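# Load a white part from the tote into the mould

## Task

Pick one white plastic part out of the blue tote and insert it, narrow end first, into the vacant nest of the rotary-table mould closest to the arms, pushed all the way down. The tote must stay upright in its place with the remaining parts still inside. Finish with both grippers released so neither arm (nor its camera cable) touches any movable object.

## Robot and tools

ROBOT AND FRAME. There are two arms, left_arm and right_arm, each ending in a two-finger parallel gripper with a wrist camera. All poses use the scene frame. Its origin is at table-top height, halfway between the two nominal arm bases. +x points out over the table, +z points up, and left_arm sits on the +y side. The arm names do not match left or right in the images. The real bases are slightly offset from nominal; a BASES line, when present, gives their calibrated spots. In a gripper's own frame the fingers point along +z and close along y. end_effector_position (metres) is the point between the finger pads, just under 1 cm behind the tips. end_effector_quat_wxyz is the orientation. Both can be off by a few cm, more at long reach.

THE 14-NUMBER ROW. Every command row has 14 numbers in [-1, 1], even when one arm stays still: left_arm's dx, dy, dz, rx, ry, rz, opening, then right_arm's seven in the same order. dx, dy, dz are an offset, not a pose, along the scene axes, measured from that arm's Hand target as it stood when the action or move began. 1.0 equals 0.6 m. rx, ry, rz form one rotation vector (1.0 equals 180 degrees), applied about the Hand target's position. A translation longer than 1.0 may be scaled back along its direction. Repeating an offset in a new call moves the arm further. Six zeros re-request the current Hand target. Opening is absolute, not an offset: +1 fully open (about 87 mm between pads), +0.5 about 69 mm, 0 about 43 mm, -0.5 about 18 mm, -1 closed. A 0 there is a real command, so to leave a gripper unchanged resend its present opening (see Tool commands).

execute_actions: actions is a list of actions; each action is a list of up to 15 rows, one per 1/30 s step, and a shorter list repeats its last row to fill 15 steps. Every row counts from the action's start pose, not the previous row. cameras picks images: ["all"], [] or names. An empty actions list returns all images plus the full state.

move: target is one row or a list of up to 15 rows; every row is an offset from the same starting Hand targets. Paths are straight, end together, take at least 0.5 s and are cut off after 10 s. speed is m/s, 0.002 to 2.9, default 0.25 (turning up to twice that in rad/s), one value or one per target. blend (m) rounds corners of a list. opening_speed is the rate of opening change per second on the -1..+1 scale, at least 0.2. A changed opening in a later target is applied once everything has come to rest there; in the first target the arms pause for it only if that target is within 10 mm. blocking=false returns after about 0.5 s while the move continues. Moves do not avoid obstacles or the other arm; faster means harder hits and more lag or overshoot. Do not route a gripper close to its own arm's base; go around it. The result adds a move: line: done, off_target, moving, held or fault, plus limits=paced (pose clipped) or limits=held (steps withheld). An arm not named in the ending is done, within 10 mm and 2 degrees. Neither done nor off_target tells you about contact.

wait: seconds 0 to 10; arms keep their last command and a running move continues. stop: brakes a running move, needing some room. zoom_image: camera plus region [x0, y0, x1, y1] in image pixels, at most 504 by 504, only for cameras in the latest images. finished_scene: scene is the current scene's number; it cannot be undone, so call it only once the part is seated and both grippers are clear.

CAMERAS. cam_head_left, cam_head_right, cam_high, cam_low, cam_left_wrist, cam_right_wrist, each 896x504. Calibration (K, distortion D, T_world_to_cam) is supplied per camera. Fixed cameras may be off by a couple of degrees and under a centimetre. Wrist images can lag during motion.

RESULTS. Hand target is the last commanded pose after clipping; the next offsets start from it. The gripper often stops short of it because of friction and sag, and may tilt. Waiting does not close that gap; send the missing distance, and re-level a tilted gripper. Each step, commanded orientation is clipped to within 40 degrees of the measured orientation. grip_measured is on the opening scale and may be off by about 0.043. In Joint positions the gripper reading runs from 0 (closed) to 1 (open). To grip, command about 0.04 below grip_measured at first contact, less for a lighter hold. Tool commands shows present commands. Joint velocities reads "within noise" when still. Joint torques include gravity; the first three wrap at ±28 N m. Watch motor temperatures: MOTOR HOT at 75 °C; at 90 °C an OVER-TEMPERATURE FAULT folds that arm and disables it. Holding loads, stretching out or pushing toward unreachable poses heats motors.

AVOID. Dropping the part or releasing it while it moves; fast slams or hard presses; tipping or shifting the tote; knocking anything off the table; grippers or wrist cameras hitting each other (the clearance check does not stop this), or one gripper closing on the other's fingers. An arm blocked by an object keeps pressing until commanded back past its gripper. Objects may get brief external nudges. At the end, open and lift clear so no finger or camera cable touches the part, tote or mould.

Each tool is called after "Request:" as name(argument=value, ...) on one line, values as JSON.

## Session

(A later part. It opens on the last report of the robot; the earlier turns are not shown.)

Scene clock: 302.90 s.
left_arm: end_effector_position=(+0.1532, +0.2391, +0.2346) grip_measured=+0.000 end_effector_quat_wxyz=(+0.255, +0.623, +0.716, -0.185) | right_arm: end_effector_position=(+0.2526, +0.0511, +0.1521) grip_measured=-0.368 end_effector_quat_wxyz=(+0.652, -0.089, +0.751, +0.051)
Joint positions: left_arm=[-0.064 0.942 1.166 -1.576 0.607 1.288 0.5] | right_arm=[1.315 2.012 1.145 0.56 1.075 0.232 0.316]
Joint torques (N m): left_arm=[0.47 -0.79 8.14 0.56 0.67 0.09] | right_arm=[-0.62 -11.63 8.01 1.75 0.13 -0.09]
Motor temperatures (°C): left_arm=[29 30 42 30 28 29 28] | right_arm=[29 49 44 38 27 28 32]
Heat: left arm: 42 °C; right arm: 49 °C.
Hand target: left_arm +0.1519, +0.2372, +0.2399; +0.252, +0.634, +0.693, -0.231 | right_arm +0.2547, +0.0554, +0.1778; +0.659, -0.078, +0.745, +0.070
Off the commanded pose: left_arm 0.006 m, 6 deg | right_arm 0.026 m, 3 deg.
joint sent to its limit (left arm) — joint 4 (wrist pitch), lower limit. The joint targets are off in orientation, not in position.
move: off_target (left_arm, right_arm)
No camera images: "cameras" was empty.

Request:
move(target=[0,0,0,0,0,0,0,0,0,0.03,0,0,0,-0.46], cameras=["all"], speed=0.15)

Request:
zoom_image(camera="cam_low", region=[300, 40, 480, 260])

Request:
zoom_image(camera="cam_head_right", region=[380, 220, 580, 390])

Scene clock: 312.47 s.
left_arm: end_effector_position=(+0.1532, +0.2391, +0.2346) grip_measured=+0.000 end_effector_quat_wxyz=(+0.255, +0.623, +0.716, -0.185) | right_arm: end_effector_position=(+0.2525, +0.0511, +0.1688) grip_measured=-0.368 end_effector_quat_wxyz=(+0.652, -0.091, +0.751, +0.050)
Joint positions: left_arm=[-0.064 0.942 1.166 -1.576 0.607 1.288 0.5] | right_arm=[1.315 1.975 1.172 0.493 1.074 0.229 0.316]
Joint torques (N m): left_arm=[0.47 -0.77 8.09 0.56 0.67 0.09] | right_arm=[-0.57 -11.45 8.53 1.77 0.14 -0.05]
Heat: left arm: 42 °C; right arm: 50 °C.
Hand target: left_arm +0.1519, +0.2372, +0.2399; +0.252, +0.634, +0.693, -0.231 | right_arm +0.2547, +0.0554, +0.1959; +0.659, -0.077, +0.745, +0.070
Off the commanded pose: left_arm 0.006 m, 6 deg | right_arm 0.027 m, 3 deg.
joint sent to its limit (left arm) — joint 4 (wrist pitch), lower limit. The joint targets are off in orientation, not in position.
move: off_target (left_arm, right_arm)
camera_calibration:
cam_left_wrist: T_world_to_cam=[[-0.987054, -0.154744, -0.0421712, 0.194743], [-0.160352, 0.957681, 0.23903, -0.238736], [0.00339807, 0.242697, -0.970096, 0.303973], [0, 0, 0, 1]] pos_world=[0.152907, 0.184994, 0.36016]
cam_right_wrist: T_world_to_cam=[[0.189154, -0.9805, 0.0532944, -0.0106929], [-0.8175, -0.187311, -0.544618, 0.333253], [0.543981, 0.0594483, -0.836989, 0.142449], [0, 0, 0, 1]] pos_world=[0.196967, 0.0434691, 0.301294]

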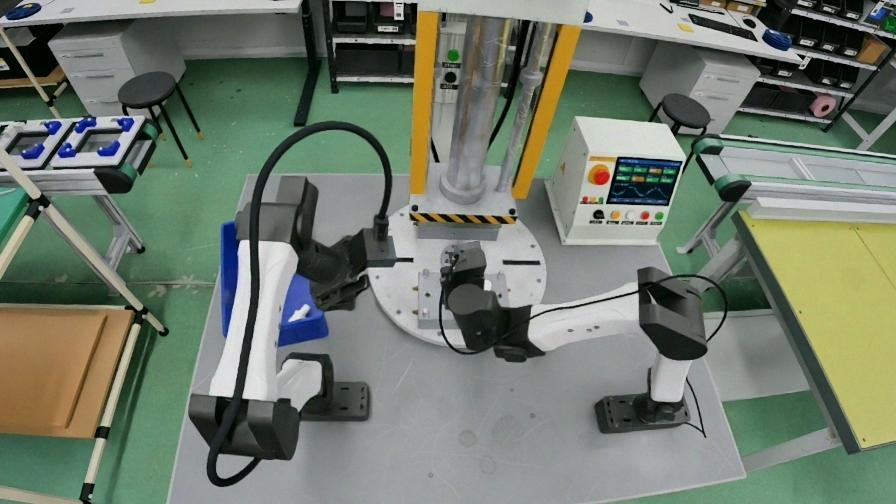

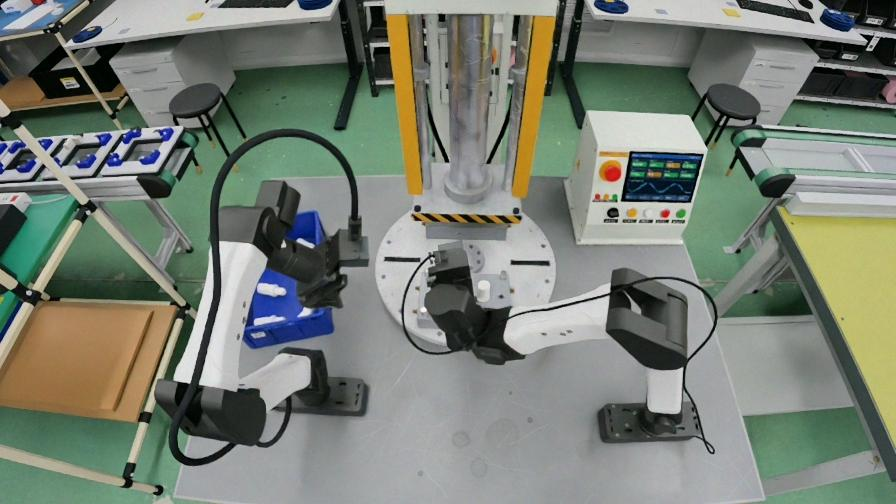

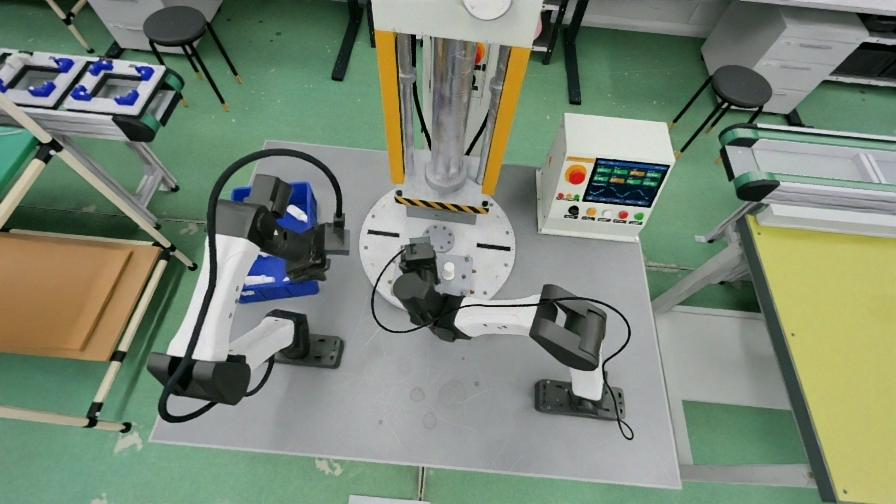

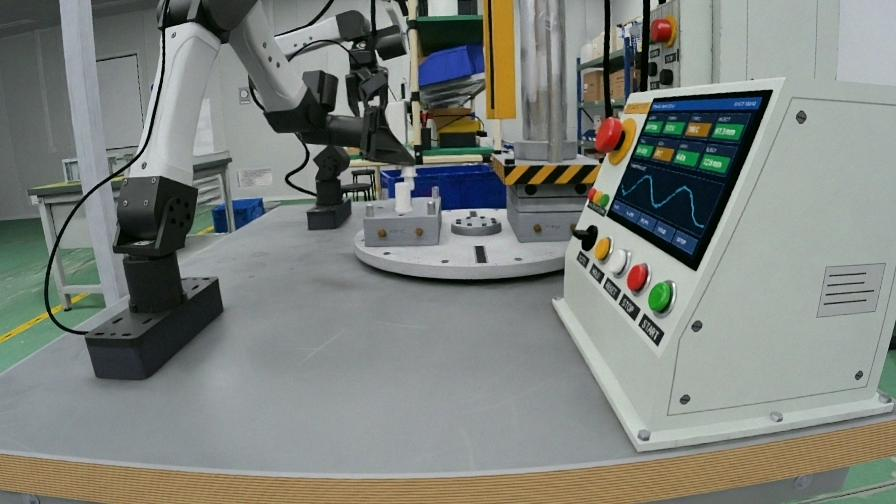

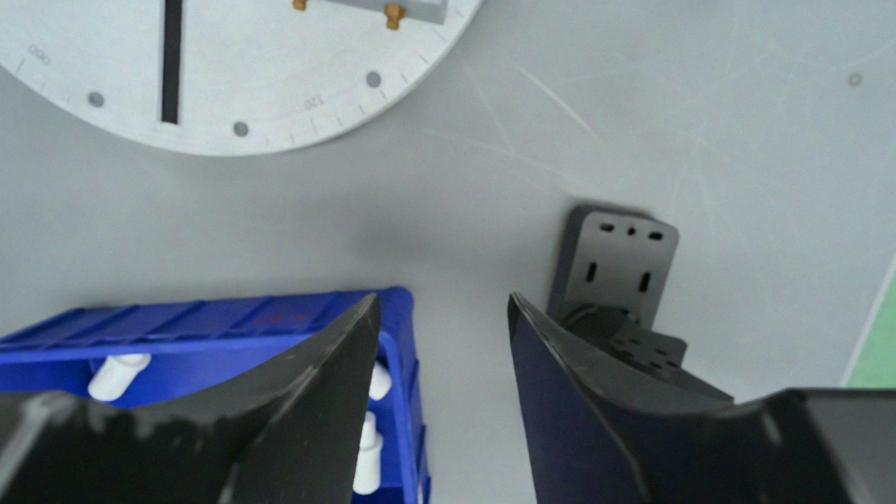

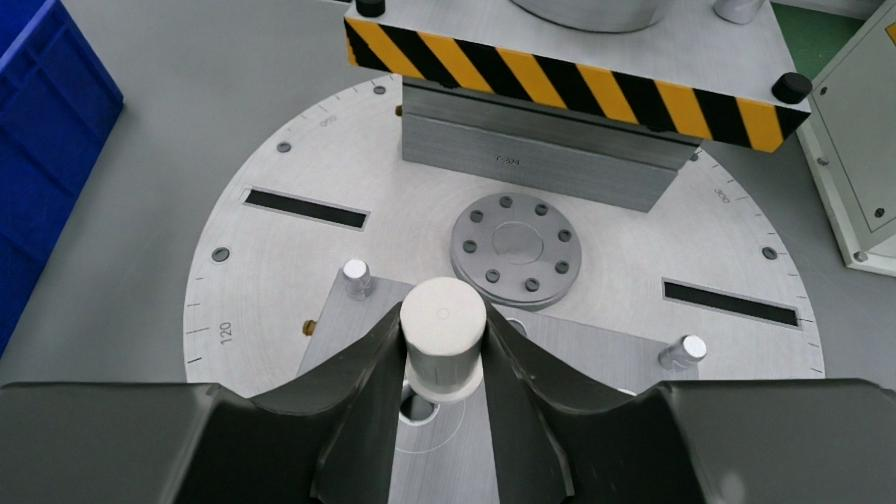

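Scaled by 2.291 from the camera's 896x504 image, which has a finer 1280x720 frame.

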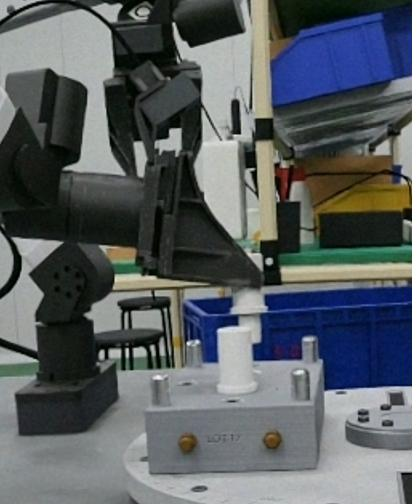

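Scaled by 2.520 from the camera's 896x504 image, which has a finer 1280x720 frame.

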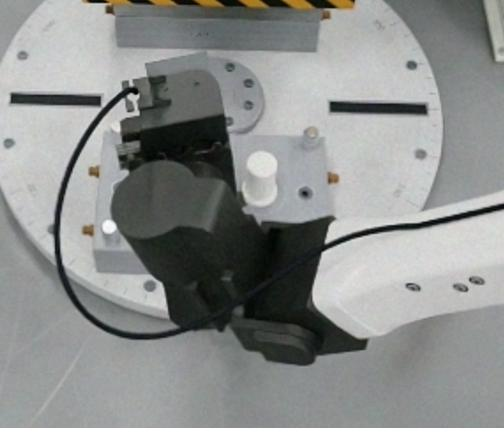

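Request:
move(target=[[0,0,0,0,0,0,0,0,0,0.065,0,0,0,-0.46],[0,0,0,0,0,0,0,-0.0137,0.0095,0.065,0,0,0,-0.46]], cameras=["cam_right_wrist"], speed=[0.15,0.08])

Scene clock: 327.20 s.
left_arm: end_effector_position=(+0.1532, +0.2391, +0.2346) grip_measured=+0.000 end_effector_quat_wxyz=(+0.255, +0.623, +0.716, -0.185) | right_arm: end_effector_position=(+0.2465, +0.0589, +0.2130) grip_measured=-0.368 end_effector_quat_wxyz=(+0.652, -0.099, +0.750, +0.053)
Joint positions: left_arm=[-0.064 0.942 1.166 -1.576 0.607 1.288 0.5] | right_arm=[1.332 1.911 1.276 0.327 1.076 0.224 0.316]
Joint torques (N m): left_arm=[0.46 -0.76 8.12 0.56 0.68 0.1] | right_arm=[-0.01 -10.15 9.11 1.77 0.32 0.15]
Heat: left arm: 42 °C; right arm: 53 °C.
Hand target: left_arm +0.1519, +0.2372, +0.2399; +0.252, +0.634, +0.693, -0.231 | right_arm +0.2465, +0.0611, +0.2348; +0.659, -0.077, +0.745, +0.070
Off the commanded pose: left_arm 0.006 m, 6 deg | right_arm 0.022 m, 3 deg.
joint sent to its limit (left arm) — joint 4 (wrist pitch), lower limit. The joint targets are off in orientation, not in position.
move: off_target (left_arm, right_arm)
camera_calibration:
cam_right_wrist: T_world_to_cam=[[0.204825, -0.977108, 0.0574999, -0.00923866], [-0.813194, -0.202572, -0.5456, 0.35399], [0.544758, 0.0649941, -0.836071, 0.181484], [0, 0, 0, 1]] pos_world=[0.19089, 0.0508859, 0.345402]
Images, in order (width x height): cam_right_wrist 896x504.

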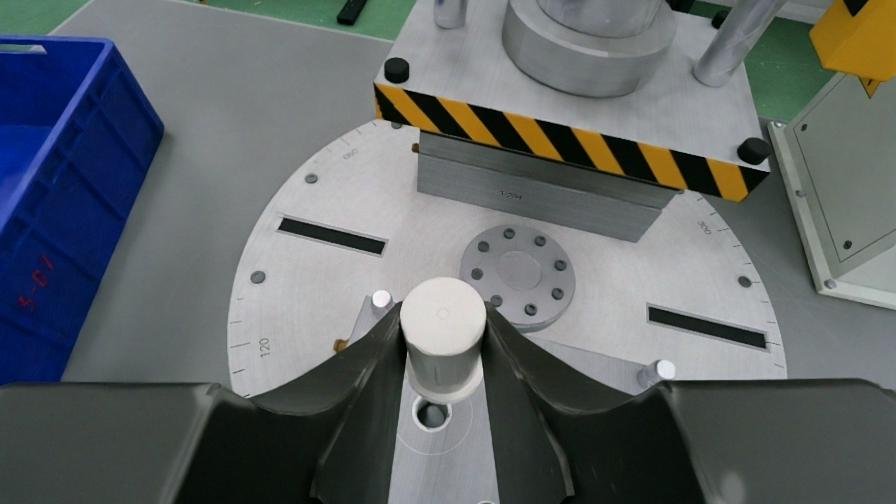

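Request:
move(target=[0,0,0,0,0,0,0,0.0017,0.0,-0.125,0,0,0,-0.46], cameras=["cam_right_wrist"], speed=0.08)

Request:
zoom_image(camera="cam_right_wrist", region=[340, 260, 560, 504])

Scene clock: 334.77 s.
left_arm: end_effector_position=(+0.1532, +0.2391, +0.2346) grip_measured=+0.000 end_effector_quat_wxyz=(+0.255, +0.623, +0.716, -0.185) | right_arm: end_effector_position=(+0.2469, +0.0609, +0.1641) grip_measured=-0.367 end_effector_quat_wxyz=(+0.656, -0.084, +0.747, +0.068)
Joint positions: left_arm=[-0.064 0.942 1.166 -1.576 0.607 1.288 0.5] | right_arm=[1.332 2.004 1.169 0.56 1.076 0.234 0.316]
Joint torques (N m): left_arm=[0.47 -0.76 8.12 0.55 0.67 0.1] | right_arm=[-0.28 -7.28 5.56 2.16 0.32 0.06]
Heat: left arm: 42 °C; right arm: 52 °C.
Hand target: left_arm +0.1519, +0.2372, +0.2399; +0.252, +0.634, +0.693, -0.231 | right_arm +0.2476, +0.0611, +0.1598; +0.659, -0.077, +0.745, +0.070
Off the commanded pose: left_arm 0.006 m, 6 deg | right_arm 0.004 m, 1 deg.
joint sent to its limit (left arm) — joint 4 (wrist pitch), lower limit. The joint targets are off in orientation, not in position.
move: off_target (left_arm)
camera_calibration:
cam_right_wrist: T_world_to_cam=[[0.20288, -0.979042, 0.0177778, 0.00264558], [-0.809917, -0.177982, -0.558889, 0.327933], [0.55034, 0.0989889, -0.829052, 0.135705], [0, 0, 0, 1]] pos_world=[0.190378, 0.047523, 0.295737]
Images, in order (width x height): cam_right_wrist 896x504.

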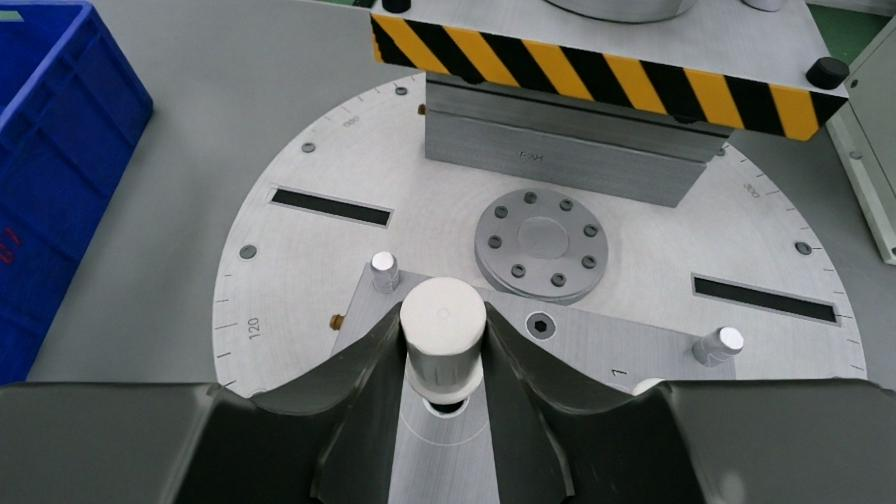

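Scaled by 2.066 from the camera's 896x504 image, which has a finer 1280x720 frame.

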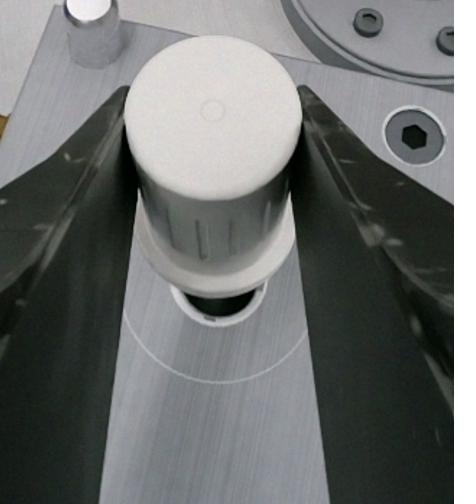

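Request:
move(target=[0,0,0,0,0,0,0,0.0133,-0.0102,0,0,0,0,-0.46], cameras=[], speed=0.06)

Scene clock: 344.43 s.
left_arm: end_effector_position=(+0.1532, +0.2391, +0.2346) grip_measured=+0.000 end_effector_quat_wxyz=(+0.255, +0.623, +0.716, -0.185) | right_arm: end_effector_position=(+0.2542, +0.0537, +0.1603) grip_measured=-0.367 end_effector_quat_wxyz=(+0.657, -0.078, +0.747, +0.064)
Joint positions: left_arm=[-0.064 0.942 1.166 -1.576 0.607 1.288 0.5] | right_arm=[1.313 2.004 1.149 0.583 1.073 0.234 0.316]
Joint torques (N m): left_arm=[0.44 -0.77 8.1 0.55 0.67 0.1] | right_arm=[-0.59 -7.94 5.35 2.18 0.11 -0.09]
Heat: left arm: 43 °C; right arm: 51 °C.
Hand target: left_arm +0.1519, +0.2372, +0.2399; +0.252, +0.634, +0.693, -0.231 | right_arm +0.2556, +0.0550, +0.1599; +0.659, -0.077, +0.745, +0.070
Off the commanded pose: left_arm 0.006 m, 6 deg | right_arm 0.002 m, 1 deg.
joint sent to its limit (left arm) — joint 4 (wrist pitch), lower limit. The joint targets are off in orientation, not in position.
move: off_target (left_arm)
No camera images: "cameras" was empty.

Request:
move(target=[0,0,0,0,0,0,0,-0.0138,0.0113,0,0,0,0,-0.46], cameras=["cam_right_wrist"], speed=0.06)

Request:
zoom_image(camera="cam_right_wrist", region=[340, 260, 560, 504])

Scene clock: 351.53 s.
left_arm: end_effector_position=(+0.1532, +0.2391, +0.2346) grip_measured=+0.000 end_effector_quat_wxyz=(+0.255, +0.623, +0.716, -0.185) | right_arm: end_effector_position=(+0.2468, +0.0583, +0.1605) grip_measured=-0.367 end_effector_quat_wxyz=(+0.657, -0.083, +0.746, +0.069)
Joint positions: left_arm=[-0.064 0.942 1.166 -1.576 0.607 1.288 0.5] | right_arm=[1.33 2.004 1.149 0.584 1.074 0.234 0.316]
Joint torques (N m): left_arm=[0.46 -0.79 8.13 0.55 0.67 0.09] | right_arm=[-0.13 -6.95 7.38 1.96 0.33 0.03]
Heat: left arm: 43 °C; right arm: 50 °C.
Hand target: left_arm +0.1519, +0.2372, +0.2399; +0.252, +0.634, +0.693, -0.231 | right_arm +0.2472, +0.0618, +0.1598; +0.659, -0.077, +0.745, +0.070
Off the commanded pose: left_arm 0.006 m, 6 deg | right_arm 0.004 m, 1 deg.
joint sent to its limit (left arm) — joint 4 (wrist pitch), lower limit. The joint targets are off in orientation, not in position.
move: off_target (left_arm)
camera_calibration:
cam_right_wrist: T_world_to_cam=[[0.202818, -0.97911, 0.0144305, 0.000704559], [-0.809671, -0.175971, -0.559882, 0.3253], [0.550725, 0.10187, -0.828447, 0.132673], [0, 0, 0, 1]] pos_world=[0.190177, 0.0444179, 0.292032]
Images, in order (width x height): cam_right_wrist 896x504.

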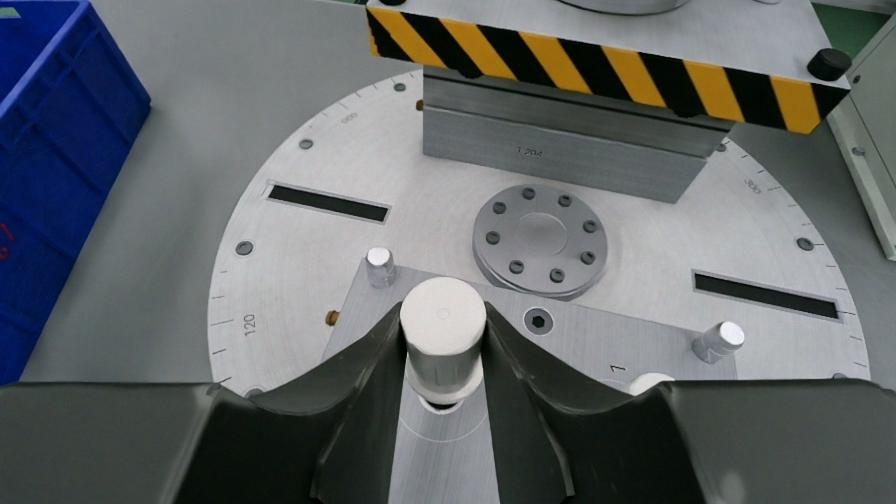

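Scaled by 2.066 from the camera's 896x504 image, which has a finer 1280x720 frame.

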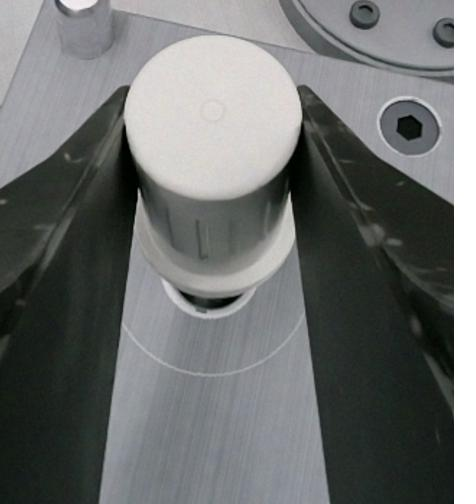

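Request:
move(target=[0,0,0,0,0,0,0,0.002,0.003,-0.02,0,0,0,-0.46], cameras=["cam_right_wrist","cam_low"], speed=0.04)

Request:
zoom_image(camera="cam_right_wrist", region=[340, 260, 560, 504])

Request:
zoom_image(camera="cam_low", region=[380, 150, 430, 230])

Scene clock: 367.80 s.
left_arm: end_effector_position=(+0.1532, +0.2391, +0.2346) grip_measured=+0.000 end_effector_quat_wxyz=(+0.255, +0.623, +0.716, -0.185) | right_arm: end_effector_position=(+0.2473, +0.0596, +0.1470) grip_measured=-0.367 end_effector_quat_wxyz=(+0.654, -0.089, +0.748, +0.063)
Joint positions: left_arm=[-0.064 0.942 1.166 -1.576 0.607 1.288 0.5] | right_arm=[1.33 2.038 1.149 0.6 1.075 0.234 0.316]
Joint torques (N m): left_arm=[0.47 -0.77 8.12 0.55 0.67 0.09] | right_arm=[-0.28 -7.32 6.8 2.21 0.3 0.05]
Heat: left arm: 43 °C; right arm: 49 °C.
Hand target: left_arm +0.1519, +0.2372, +0.2399; +0.252, +0.634, +0.693, -0.231 | right_arm +0.2484, +0.0636, +0.1478; +0.659, -0.077, +0.745, +0.070
Off the commanded pose: left_arm 0.006 m, 6 deg | right_arm 0.004 m, 2 deg.
joint sent to its limit (left arm) — joint 4 (wrist pitch), lower limit. The joint targets are off in orientation, not in position.
move: off_target (left_arm)
camera_calibration:
cam_right_wrist: T_world_to_cam=[[0.202243, -0.978859, 0.0305481, -0.00016316], [-0.812286, -0.185089, -0.553113, 0.318537], [0.547074, 0.0870497, -0.832546, 0.123555], [0, 0, 0, 1]] pos_world=[0.191182, 0.0480426, 0.279058]
Images, in order (width x height): cam_low 896x504, cam_right_wrist 896x504.

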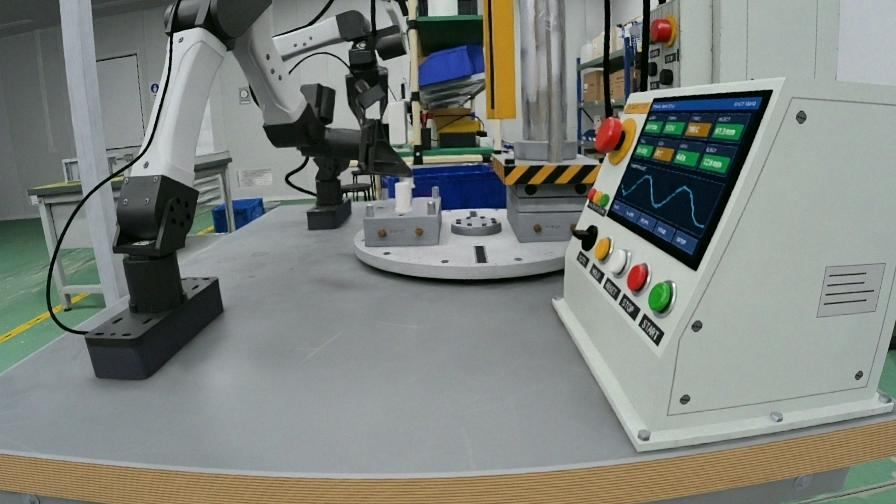

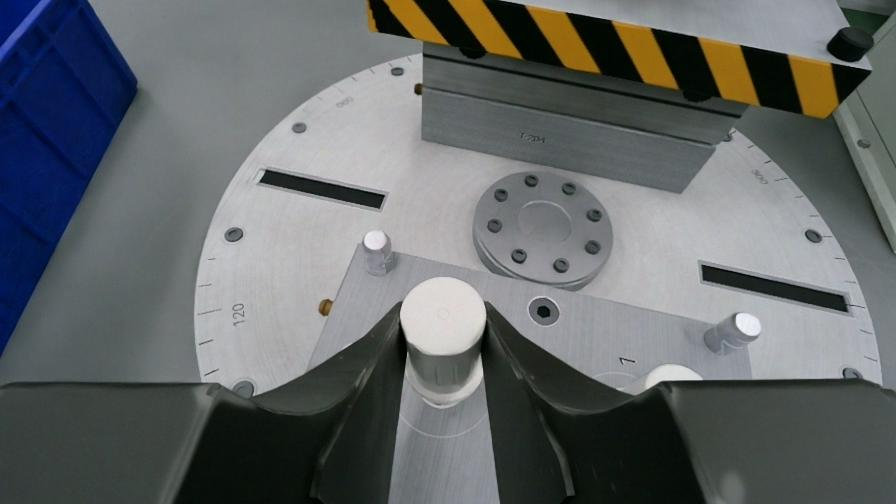

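Scaled by 2.066 from the camera's 896x504 image, which has a finer 1280x720 frame.

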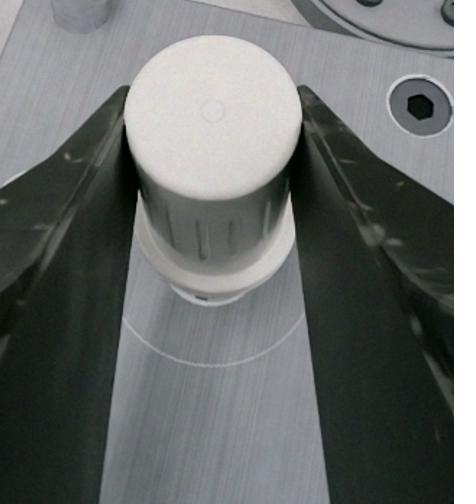

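Scaled by 6.300 from the camera's 896x504 image, which has a finer 1280x720 frame.

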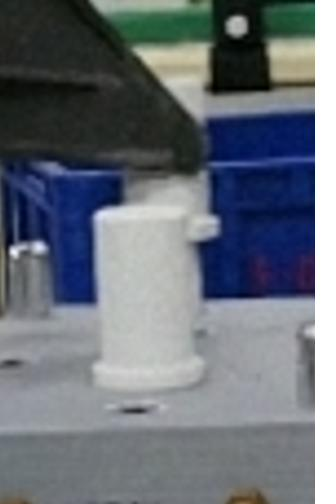

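Request:
move(target=[0,0,0,0,0,0,0,0.0083,-0.0095,-0.013,0,0,0,-0.46], cameras=["cam_right_wrist","cam_low"], speed=0.03)

Request:
zoom_image(camera="cam_right_wrist", region=[340, 260, 560, 504])

Request:
zoom_image(camera="cam_low", region=[380, 150, 430, 230])

Scene clock: 379.60 s.
left_arm: end_effector_position=(+0.1532, +0.2391, +0.2346) grip_measured=+0.000 end_effector_quat_wxyz=(+0.255, +0.623, +0.716, -0.185) | right_arm: end_effector_position=(+0.2515, +0.0574, +0.1454) grip_measured=-0.367 end_effector_quat_wxyz=(+0.658, -0.078, +0.746, +0.068)
Joint positions: left_arm=[-0.064 0.942 1.166 -1.576 0.607 1.288 0.5] | right_arm=[1.321 2.045 1.135 0.645 1.075 0.234 0.316]
Joint torques (N m): left_arm=[0.49 -0.75 8.1 0.55 0.68 0.09] | right_arm=[-0.7 -7.23 5.19 2.18 0.13 -0.05]
Heat: left arm: 43 °C; right arm: 48 °C.
Hand target: left_arm +0.1519, +0.2372, +0.2399; +0.252, +0.634, +0.693, -0.231 | right_arm +0.2535, +0.0578, +0.1400; +0.659, -0.077, +0.745, +0.070
Off the commanded pose: left_arm 0.006 m, 6 deg | right_arm 0.006 m, 0 deg.
joint sent to its limit (left arm) — joint 4 (wrist pitch), lower limit. The joint targets are off in orientation, not in position.
move: off_target (left_arm)
camera_calibration:
cam_right_wrist: T_world_to_cam=[[0.192686, -0.981218, 0.00911822, 0.00249706], [-0.810412, -0.16437, -0.562329, 0.320317], [0.553266, 0.100964, -0.826863, 0.116854], [0, 0, 0, 1]] pos_world=[0.194457, 0.0433028, 0.276723]
Images, in order (width x height): cam_low 896x504, cam_right_wrist 896x504.

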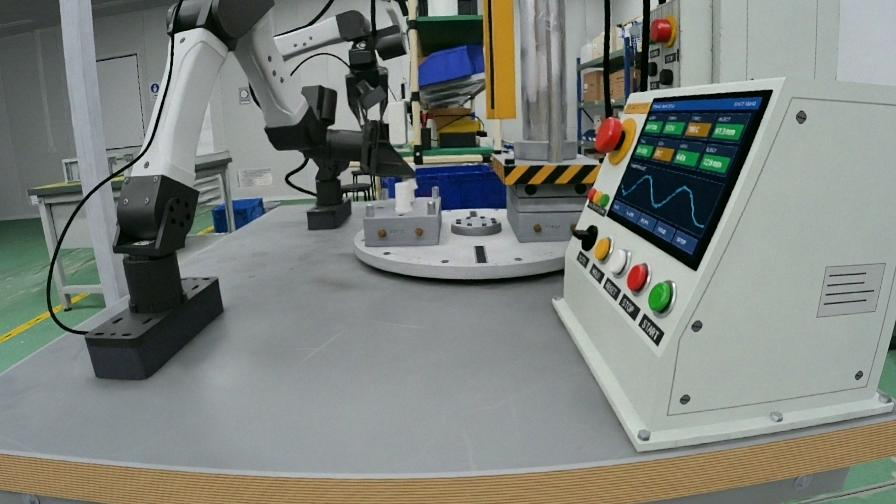

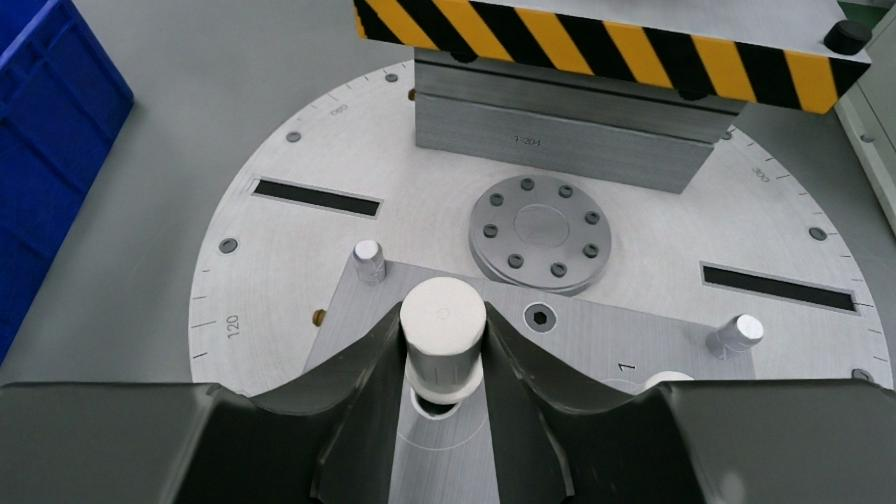

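Scaled by 2.066 from the camera's 896x504 image, which has a finer 1280x720 frame.

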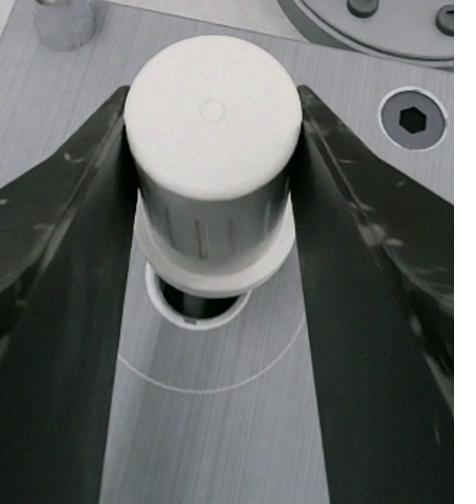

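Scaled by 6.300 from the camera's 896x504 image, which has a finer 1280x720 frame.

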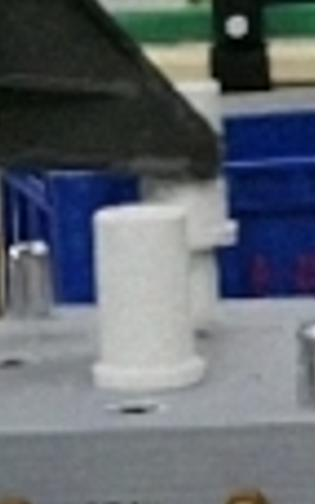

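Request:
move(target=[0,0,0,0,0,0,0,-0.0097,0.0062,0.004,0,0,0,-0.46], cameras=["cam_right_wrist"], speed=0.06)

Request:
zoom_image(camera="cam_right_wrist", region=[340, 260, 560, 504])

Scene clock: 389.83 s.
left_arm: end_effector_position=(+0.1532, +0.2391, +0.2346) grip_measured=+0.000 end_effector_quat_wxyz=(+0.255, +0.623, +0.716, -0.185) | right_arm: end_effector_position=(+0.2484, +0.0594, +0.1455) grip_measured=-0.367 end_effector_quat_wxyz=(+0.658, -0.080, +0.745, +0.071)
Joint positions: left_arm=[-0.064 0.942 1.166 -1.576 0.607 1.288 0.5] | right_arm=[1.328 2.045 1.135 0.646 1.075 0.234 0.316]
Joint torques (N m): left_arm=[0.49 -0.75 8.12 0.55 0.67 0.1] | right_arm=[0.17 -7.24 6.52 1.97 0.31 0.02]
Heat: left arm: 43 °C; right arm: 48 °C.
Hand target: left_arm +0.1519, +0.2372, +0.2399; +0.252, +0.634, +0.693, -0.231 | right_arm +0.2475, +0.0616, +0.1424; +0.659, -0.077, +0.745, +0.070
Off the commanded pose: left_arm 0.006 m, 6 deg | right_arm 0.004 m, 0 deg.
joint sent to its limit (left arm) — joint 4 (wrist pitch), lower limit. The joint targets are off in orientation, not in position.
move: off_target (left_arm)
camera_calibration:
cam_right_wrist: T_world_to_cam=[[0.199827, -0.979795, 0.00842164, 0.00330925], [-0.809069, -0.169844, -0.562637, 0.318272], [0.552699, 0.105616, -0.826661, 0.118281], [0, 0, 0, 1]] pos_world=[0.191469, 0.0448065, 0.276822]
Images, in order (width x height): cam_right_wrist 896x504.

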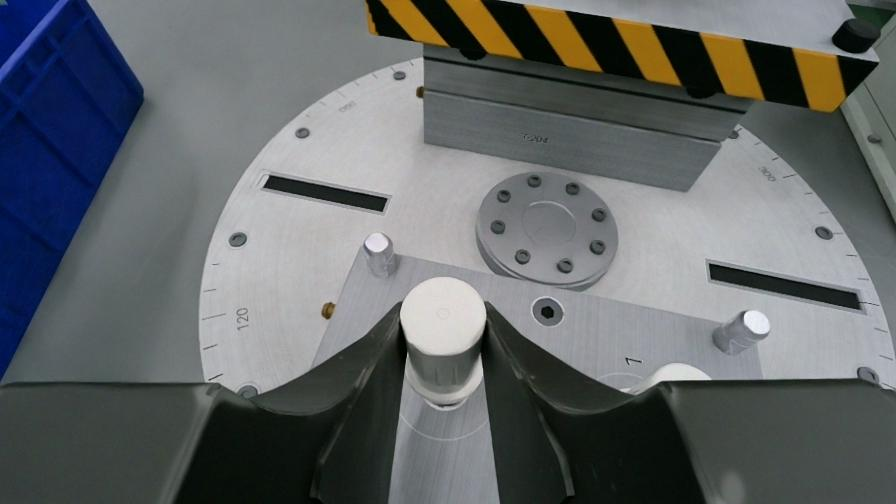

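Scaled by 2.066 from the camera's 896x504 image, which has a finer 1280x720 frame.

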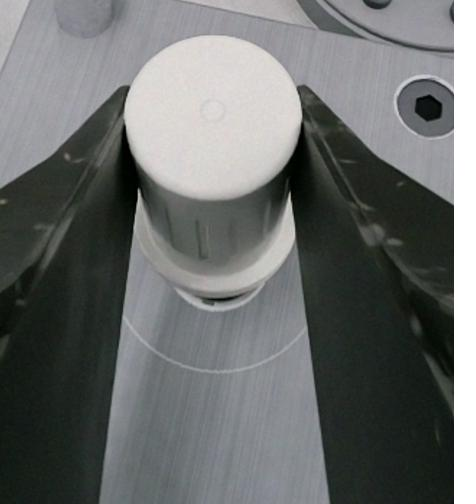

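Request:
move(target=[0,0,0,0,0,0,0,0.001,0.001,-0.018,0,0,0,-0.46], cameras=["cam_right_wrist","cam_low"], speed=0.03)

Request:
zoom_image(camera="cam_right_wrist", region=[340, 260, 560, 504])

Request:
zoom_image(camera="cam_low", region=[380, 150, 430, 230])

Scene clock: 396.47 s.
left_arm: end_effector_position=(+0.1532, +0.2391, +0.2346) grip_measured=+0.000 end_effector_quat_wxyz=(+0.255, +0.623, +0.716, -0.185) | right_arm: end_effector_position=(+0.2485, +0.0601, +0.1342) grip_measured=-0.367 end_effector_quat_wxyz=(+0.656, -0.085, +0.747, +0.065)
Joint positions: left_arm=[-0.064 0.942 1.166 -1.576 0.607 1.288 0.5] | right_arm=[1.328 2.073 1.135 0.658 1.075 0.234 0.316]
Joint torques (N m): left_arm=[0.49 -0.77 8.12 0.56 0.67 0.08] | right_arm=[-0.05 -7.3 5.7 2.2 0.32 0.06]
Heat: left arm: 43 °C; right arm: 47 °C.
Hand target: left_arm +0.1519, +0.2372, +0.2399; +0.252, +0.634, +0.693, -0.231 | right_arm +0.2481, +0.0622, +0.1316; +0.659, -0.077, +0.745, +0.070
Off the commanded pose: left_arm 0.006 m, 6 deg | right_arm 0.003 m, 1 deg.
joint sent to its limit (left arm) — joint 4 (wrist pitch), lower limit. The joint targets are off in orientation, not in position.
move: off_target (left_arm)
camera_calibration:
cam_right_wrist: T_world_to_cam=[[0.199927, -0.979538, 0.0231003, 0.00199228], [-0.81148, -0.178747, -0.556372, 0.312407], [0.549116, 0.0924885, -0.830612, 0.110975], [0, 0, 0, 1]] pos_world=[0.192175, 0.0475293, 0.265946]
Images, in order (width x height): cam_low 896x504, cam_right_wrist 896x504.

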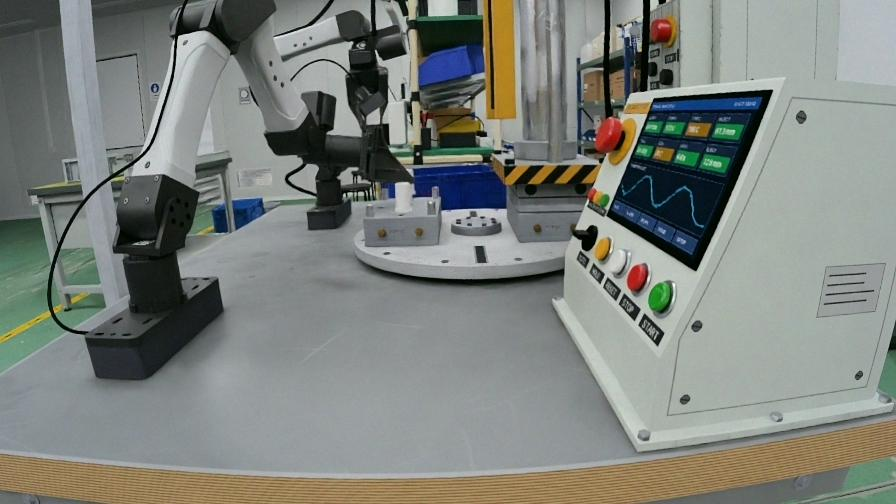

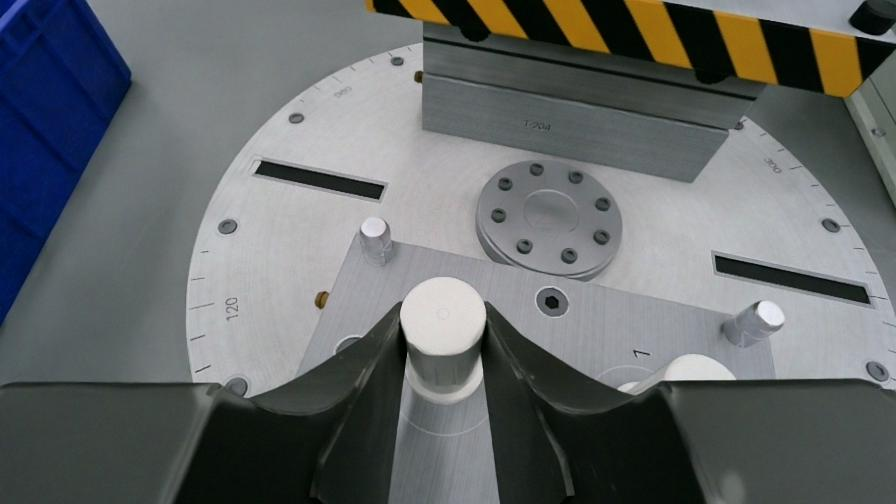

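Scaled by 2.066 from the camera's 896x504 image, which has a finer 1280x720 frame.

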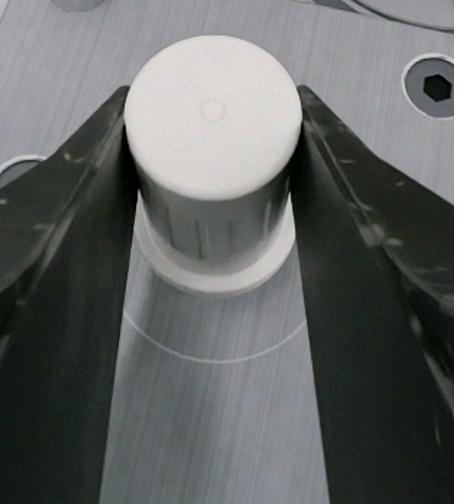

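Scaled by 6.300 from the camera's 896x504 image, which has a finer 1280x720 frame.

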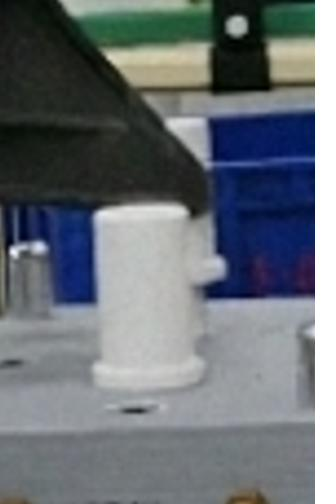

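Request:
move(target=[0,0,0,0,0,0,0,0,0,-0.017,0,0,0,-0.46], cameras=["cam_right_wrist","cam_low"], speed=0.03)

Request:
zoom_image(camera="cam_low", region=[380, 150, 430, 230])

Scene clock: 403.03 s.
left_arm: end_effector_position=(+0.1532, +0.2391, +0.2346) grip_measured=+0.000 end_effector_quat_wxyz=(+0.255, +0.623, +0.716, -0.185) | right_arm: end_effector_position=(+0.2490, +0.0596, +0.1268) grip_measured=-0.367 end_effector_quat_wxyz=(+0.657, -0.081, +0.747, +0.062)
Joint positions: left_arm=[-0.064 0.942 1.166 -1.576 0.607 1.288 0.5] | right_arm=[1.329 2.097 1.131 0.686 1.086 0.234 0.316]
Joint torques (N m): left_arm=[0.47 -0.79 8.08 0.56 0.67 0.09] | right_arm=[-0.09 -7.28 5.09 2.24 0.19 0.1]
Heat: left arm: 43 °C; right arm: 47 °C.
Hand target: left_arm +0.1519, +0.2372, +0.2399; +0.252, +0.634, +0.693, -0.231 | right_arm +0.2482, +0.0621, +0.1215; +0.659, -0.077, +0.745, +0.070
Off the commanded pose: left_arm 0.006 m, 6 deg | right_arm 0.006 m, 1 deg.
joint sent to its limit (left arm) — joint 4 (wrist pitch), lower limit. The joint targets are off in orientation, not in position.
move: off_target (left_arm)
camera_calibration:
cam_right_wrist: T_world_to_cam=[[0.190455, -0.981434, 0.0226903, 0.00418041], [-0.811264, -0.170363, -0.559309, 0.308479], [0.552791, 0.0881153, -0.828648, 0.10367], [0, 0, 0, 1]] pos_world=[0.192154, 0.0475214, 0.258346]
Images, in order (width x height): cam_low 896x504, cam_right_wrist 896x504.

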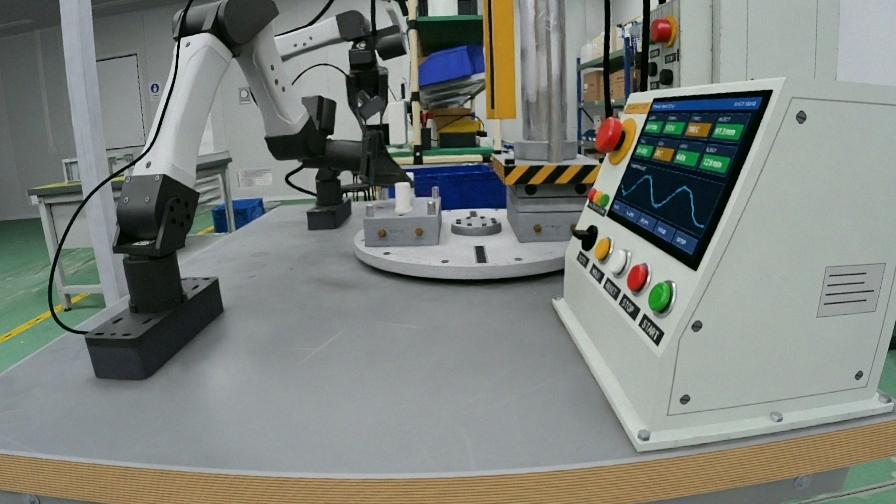

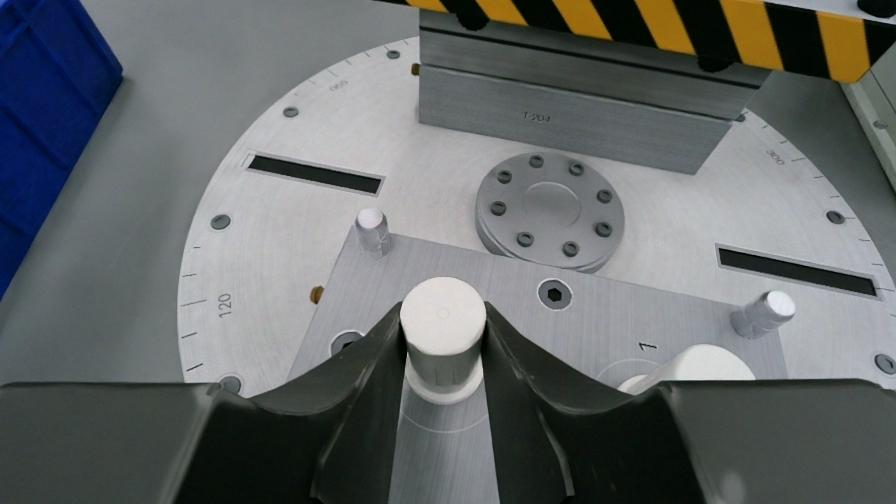

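Scaled by 6.300 from the camera's 896x504 image, which has a finer 1280x720 frame.

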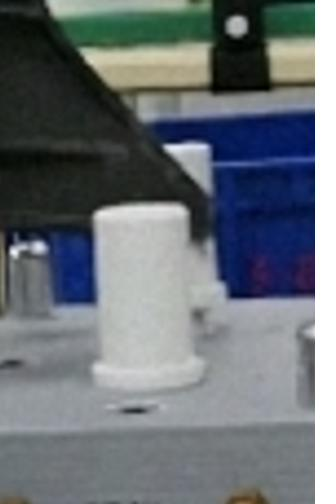

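Request:
move(target=[0,0,0,0,0,0,0,0.001,-0.001,-0.016,0,0,0,-0.46], cameras=[], speed=0.03)

Request:
move(target=[0,0,0,0,0,0,0,0,0,-0.009,0,0,0,-0.46], cameras=["cam_right_wrist","cam_low"], speed=0.02)

Request:
zoom_image(camera="cam_low", region=[380, 150, 430, 230])

Request:
zoom_image(camera="cam_right_wrist", region=[340, 260, 560, 504])

Scene clock: 416.37 s.
left_arm: end_effector_position=(+0.1532, +0.2391, +0.2346) grip_measured=+0.000 end_effector_quat_wxyz=(+0.255, +0.623, +0.716, -0.185) | right_arm: end_effector_position=(+0.2490, +0.0593, +0.1205) grip_measured=-0.367 end_effector_quat_wxyz=(+0.660, -0.075, +0.745, +0.065)
Joint positions: left_arm=[-0.064 0.942 1.166 -1.576 0.607 1.288 0.5] | right_arm=[1.33 2.117 1.122 0.73 1.093 0.234 0.316]
Joint torques (N m): left_arm=[0.51 -0.77 8.09 0.55 0.68 0.09] | right_arm=[-0.4 -6.98 4.98 2.18 0.09 0.04]
Heat: left arm: 43 °C; right arm: 48 °C.
Hand target: left_arm +0.1519, +0.2372, +0.2399; +0.252, +0.634, +0.693, -0.231 | right_arm +0.2489, +0.0616, +0.1118; +0.659, -0.077, +0.745, +0.070
Off the commanded pose: left_arm 0.006 m, 6 deg | right_arm 0.009 m, 1 deg.
joint sent to its limit (left arm) — joint 4 (wrist pitch), lower limit. The joint targets are off in orientation, not in position.
move: off_target (left_arm)
No camera images: "cameras" was empty.

Scene clock: 417.13 s.
left_arm: end_effector_position=(+0.1532, +0.2391, +0.2346) grip_measured=+0.000 end_effector_quat_wxyz=(+0.255, +0.623, +0.716, -0.185) | right_arm: end_effector_position=(+0.2490, +0.0590, +0.1183) grip_measured=-0.368 end_effector_quat_wxyz=(+0.662, -0.070, +0.743, +0.064)
Joint positions: left_arm=[-0.064 0.942 1.166 -1.576 0.607 1.288 0.5] | right_arm=[1.332 2.129 1.121 0.75 1.104 0.234 0.316]
Joint torques (N m): left_arm=[0.49 -0.77 8.12 0.56 0.66 0.09] | right_arm=[-0.49 -6.69 4.46 2.16 0 0.05]
Heat: left arm: 43 °C; right arm: 48 °C.
Hand target: left_arm +0.1519, +0.2372, +0.2399; +0.252, +0.634, +0.693, -0.231 | right_arm +0.2489, +0.0616, +0.1065; +0.659, -0.077, +0.745, +0.070
Off the commanded pose: left_arm 0.006 m, 6 deg | right_arm 0.012 m, 1 deg.
joint sent to its limit (left arm) — joint 4 (wrist pitch), lower limit. The joint targets are off in orientation, not in position.
move: off_target (left_arm, right_arm)
camera_calibration:
cam_right_wrist: T_world_to_cam=[[0.176004, -0.984371, 0.00595744, 0.00954471], [-0.807818, -0.14789, -0.570577, 0.302765], [0.562541, 0.0956115, -0.821222, 0.0929426], [0, 0, 0, 1]] pos_world=[0.190615, 0.045285, 0.24902]
Images, in order (width x height): cam_low 896x504, cam_right_wrist 896x504.

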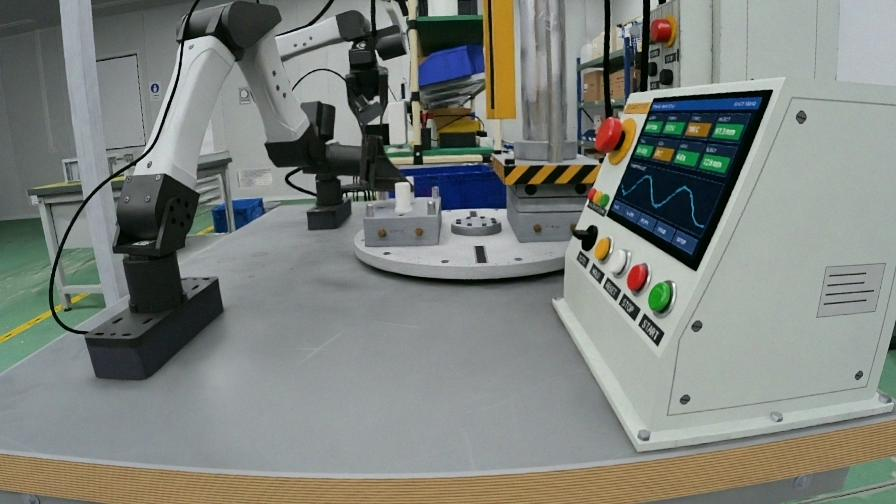

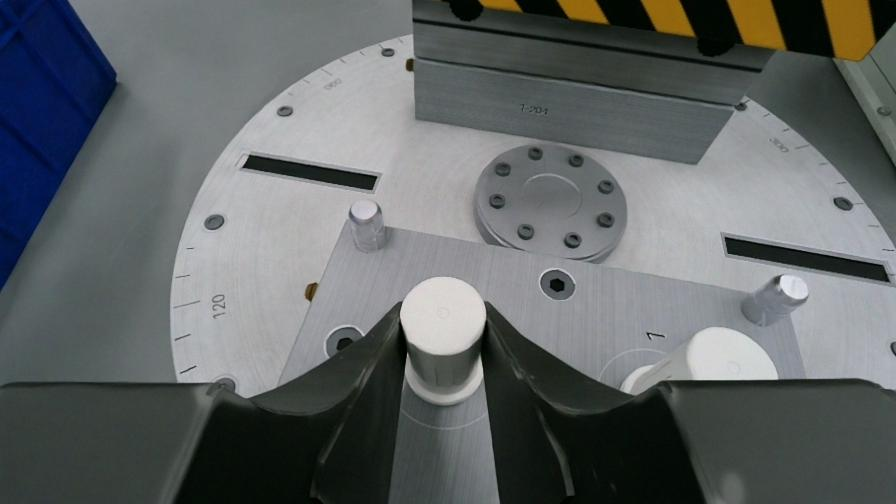

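Scaled by 6.300 from the camera's 896x504 image, which has a finer 1280x720 frame.

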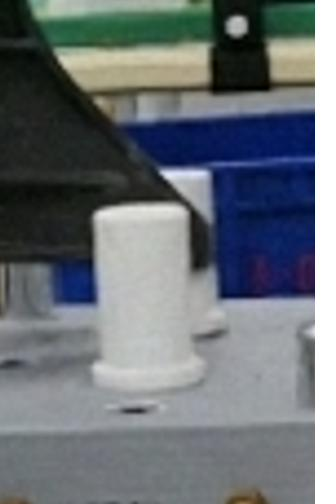

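Scaled by 2.066 from the camera's 896x504 image, which has a finer 1280x720 frame.

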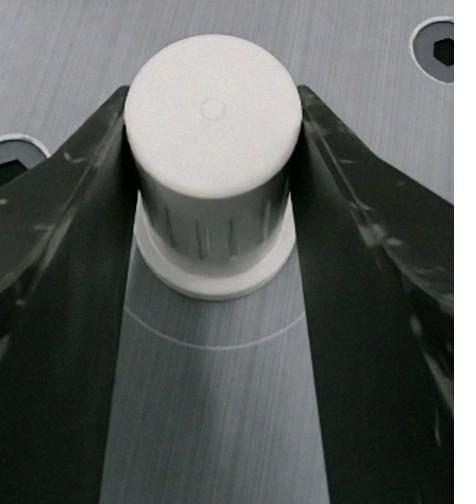

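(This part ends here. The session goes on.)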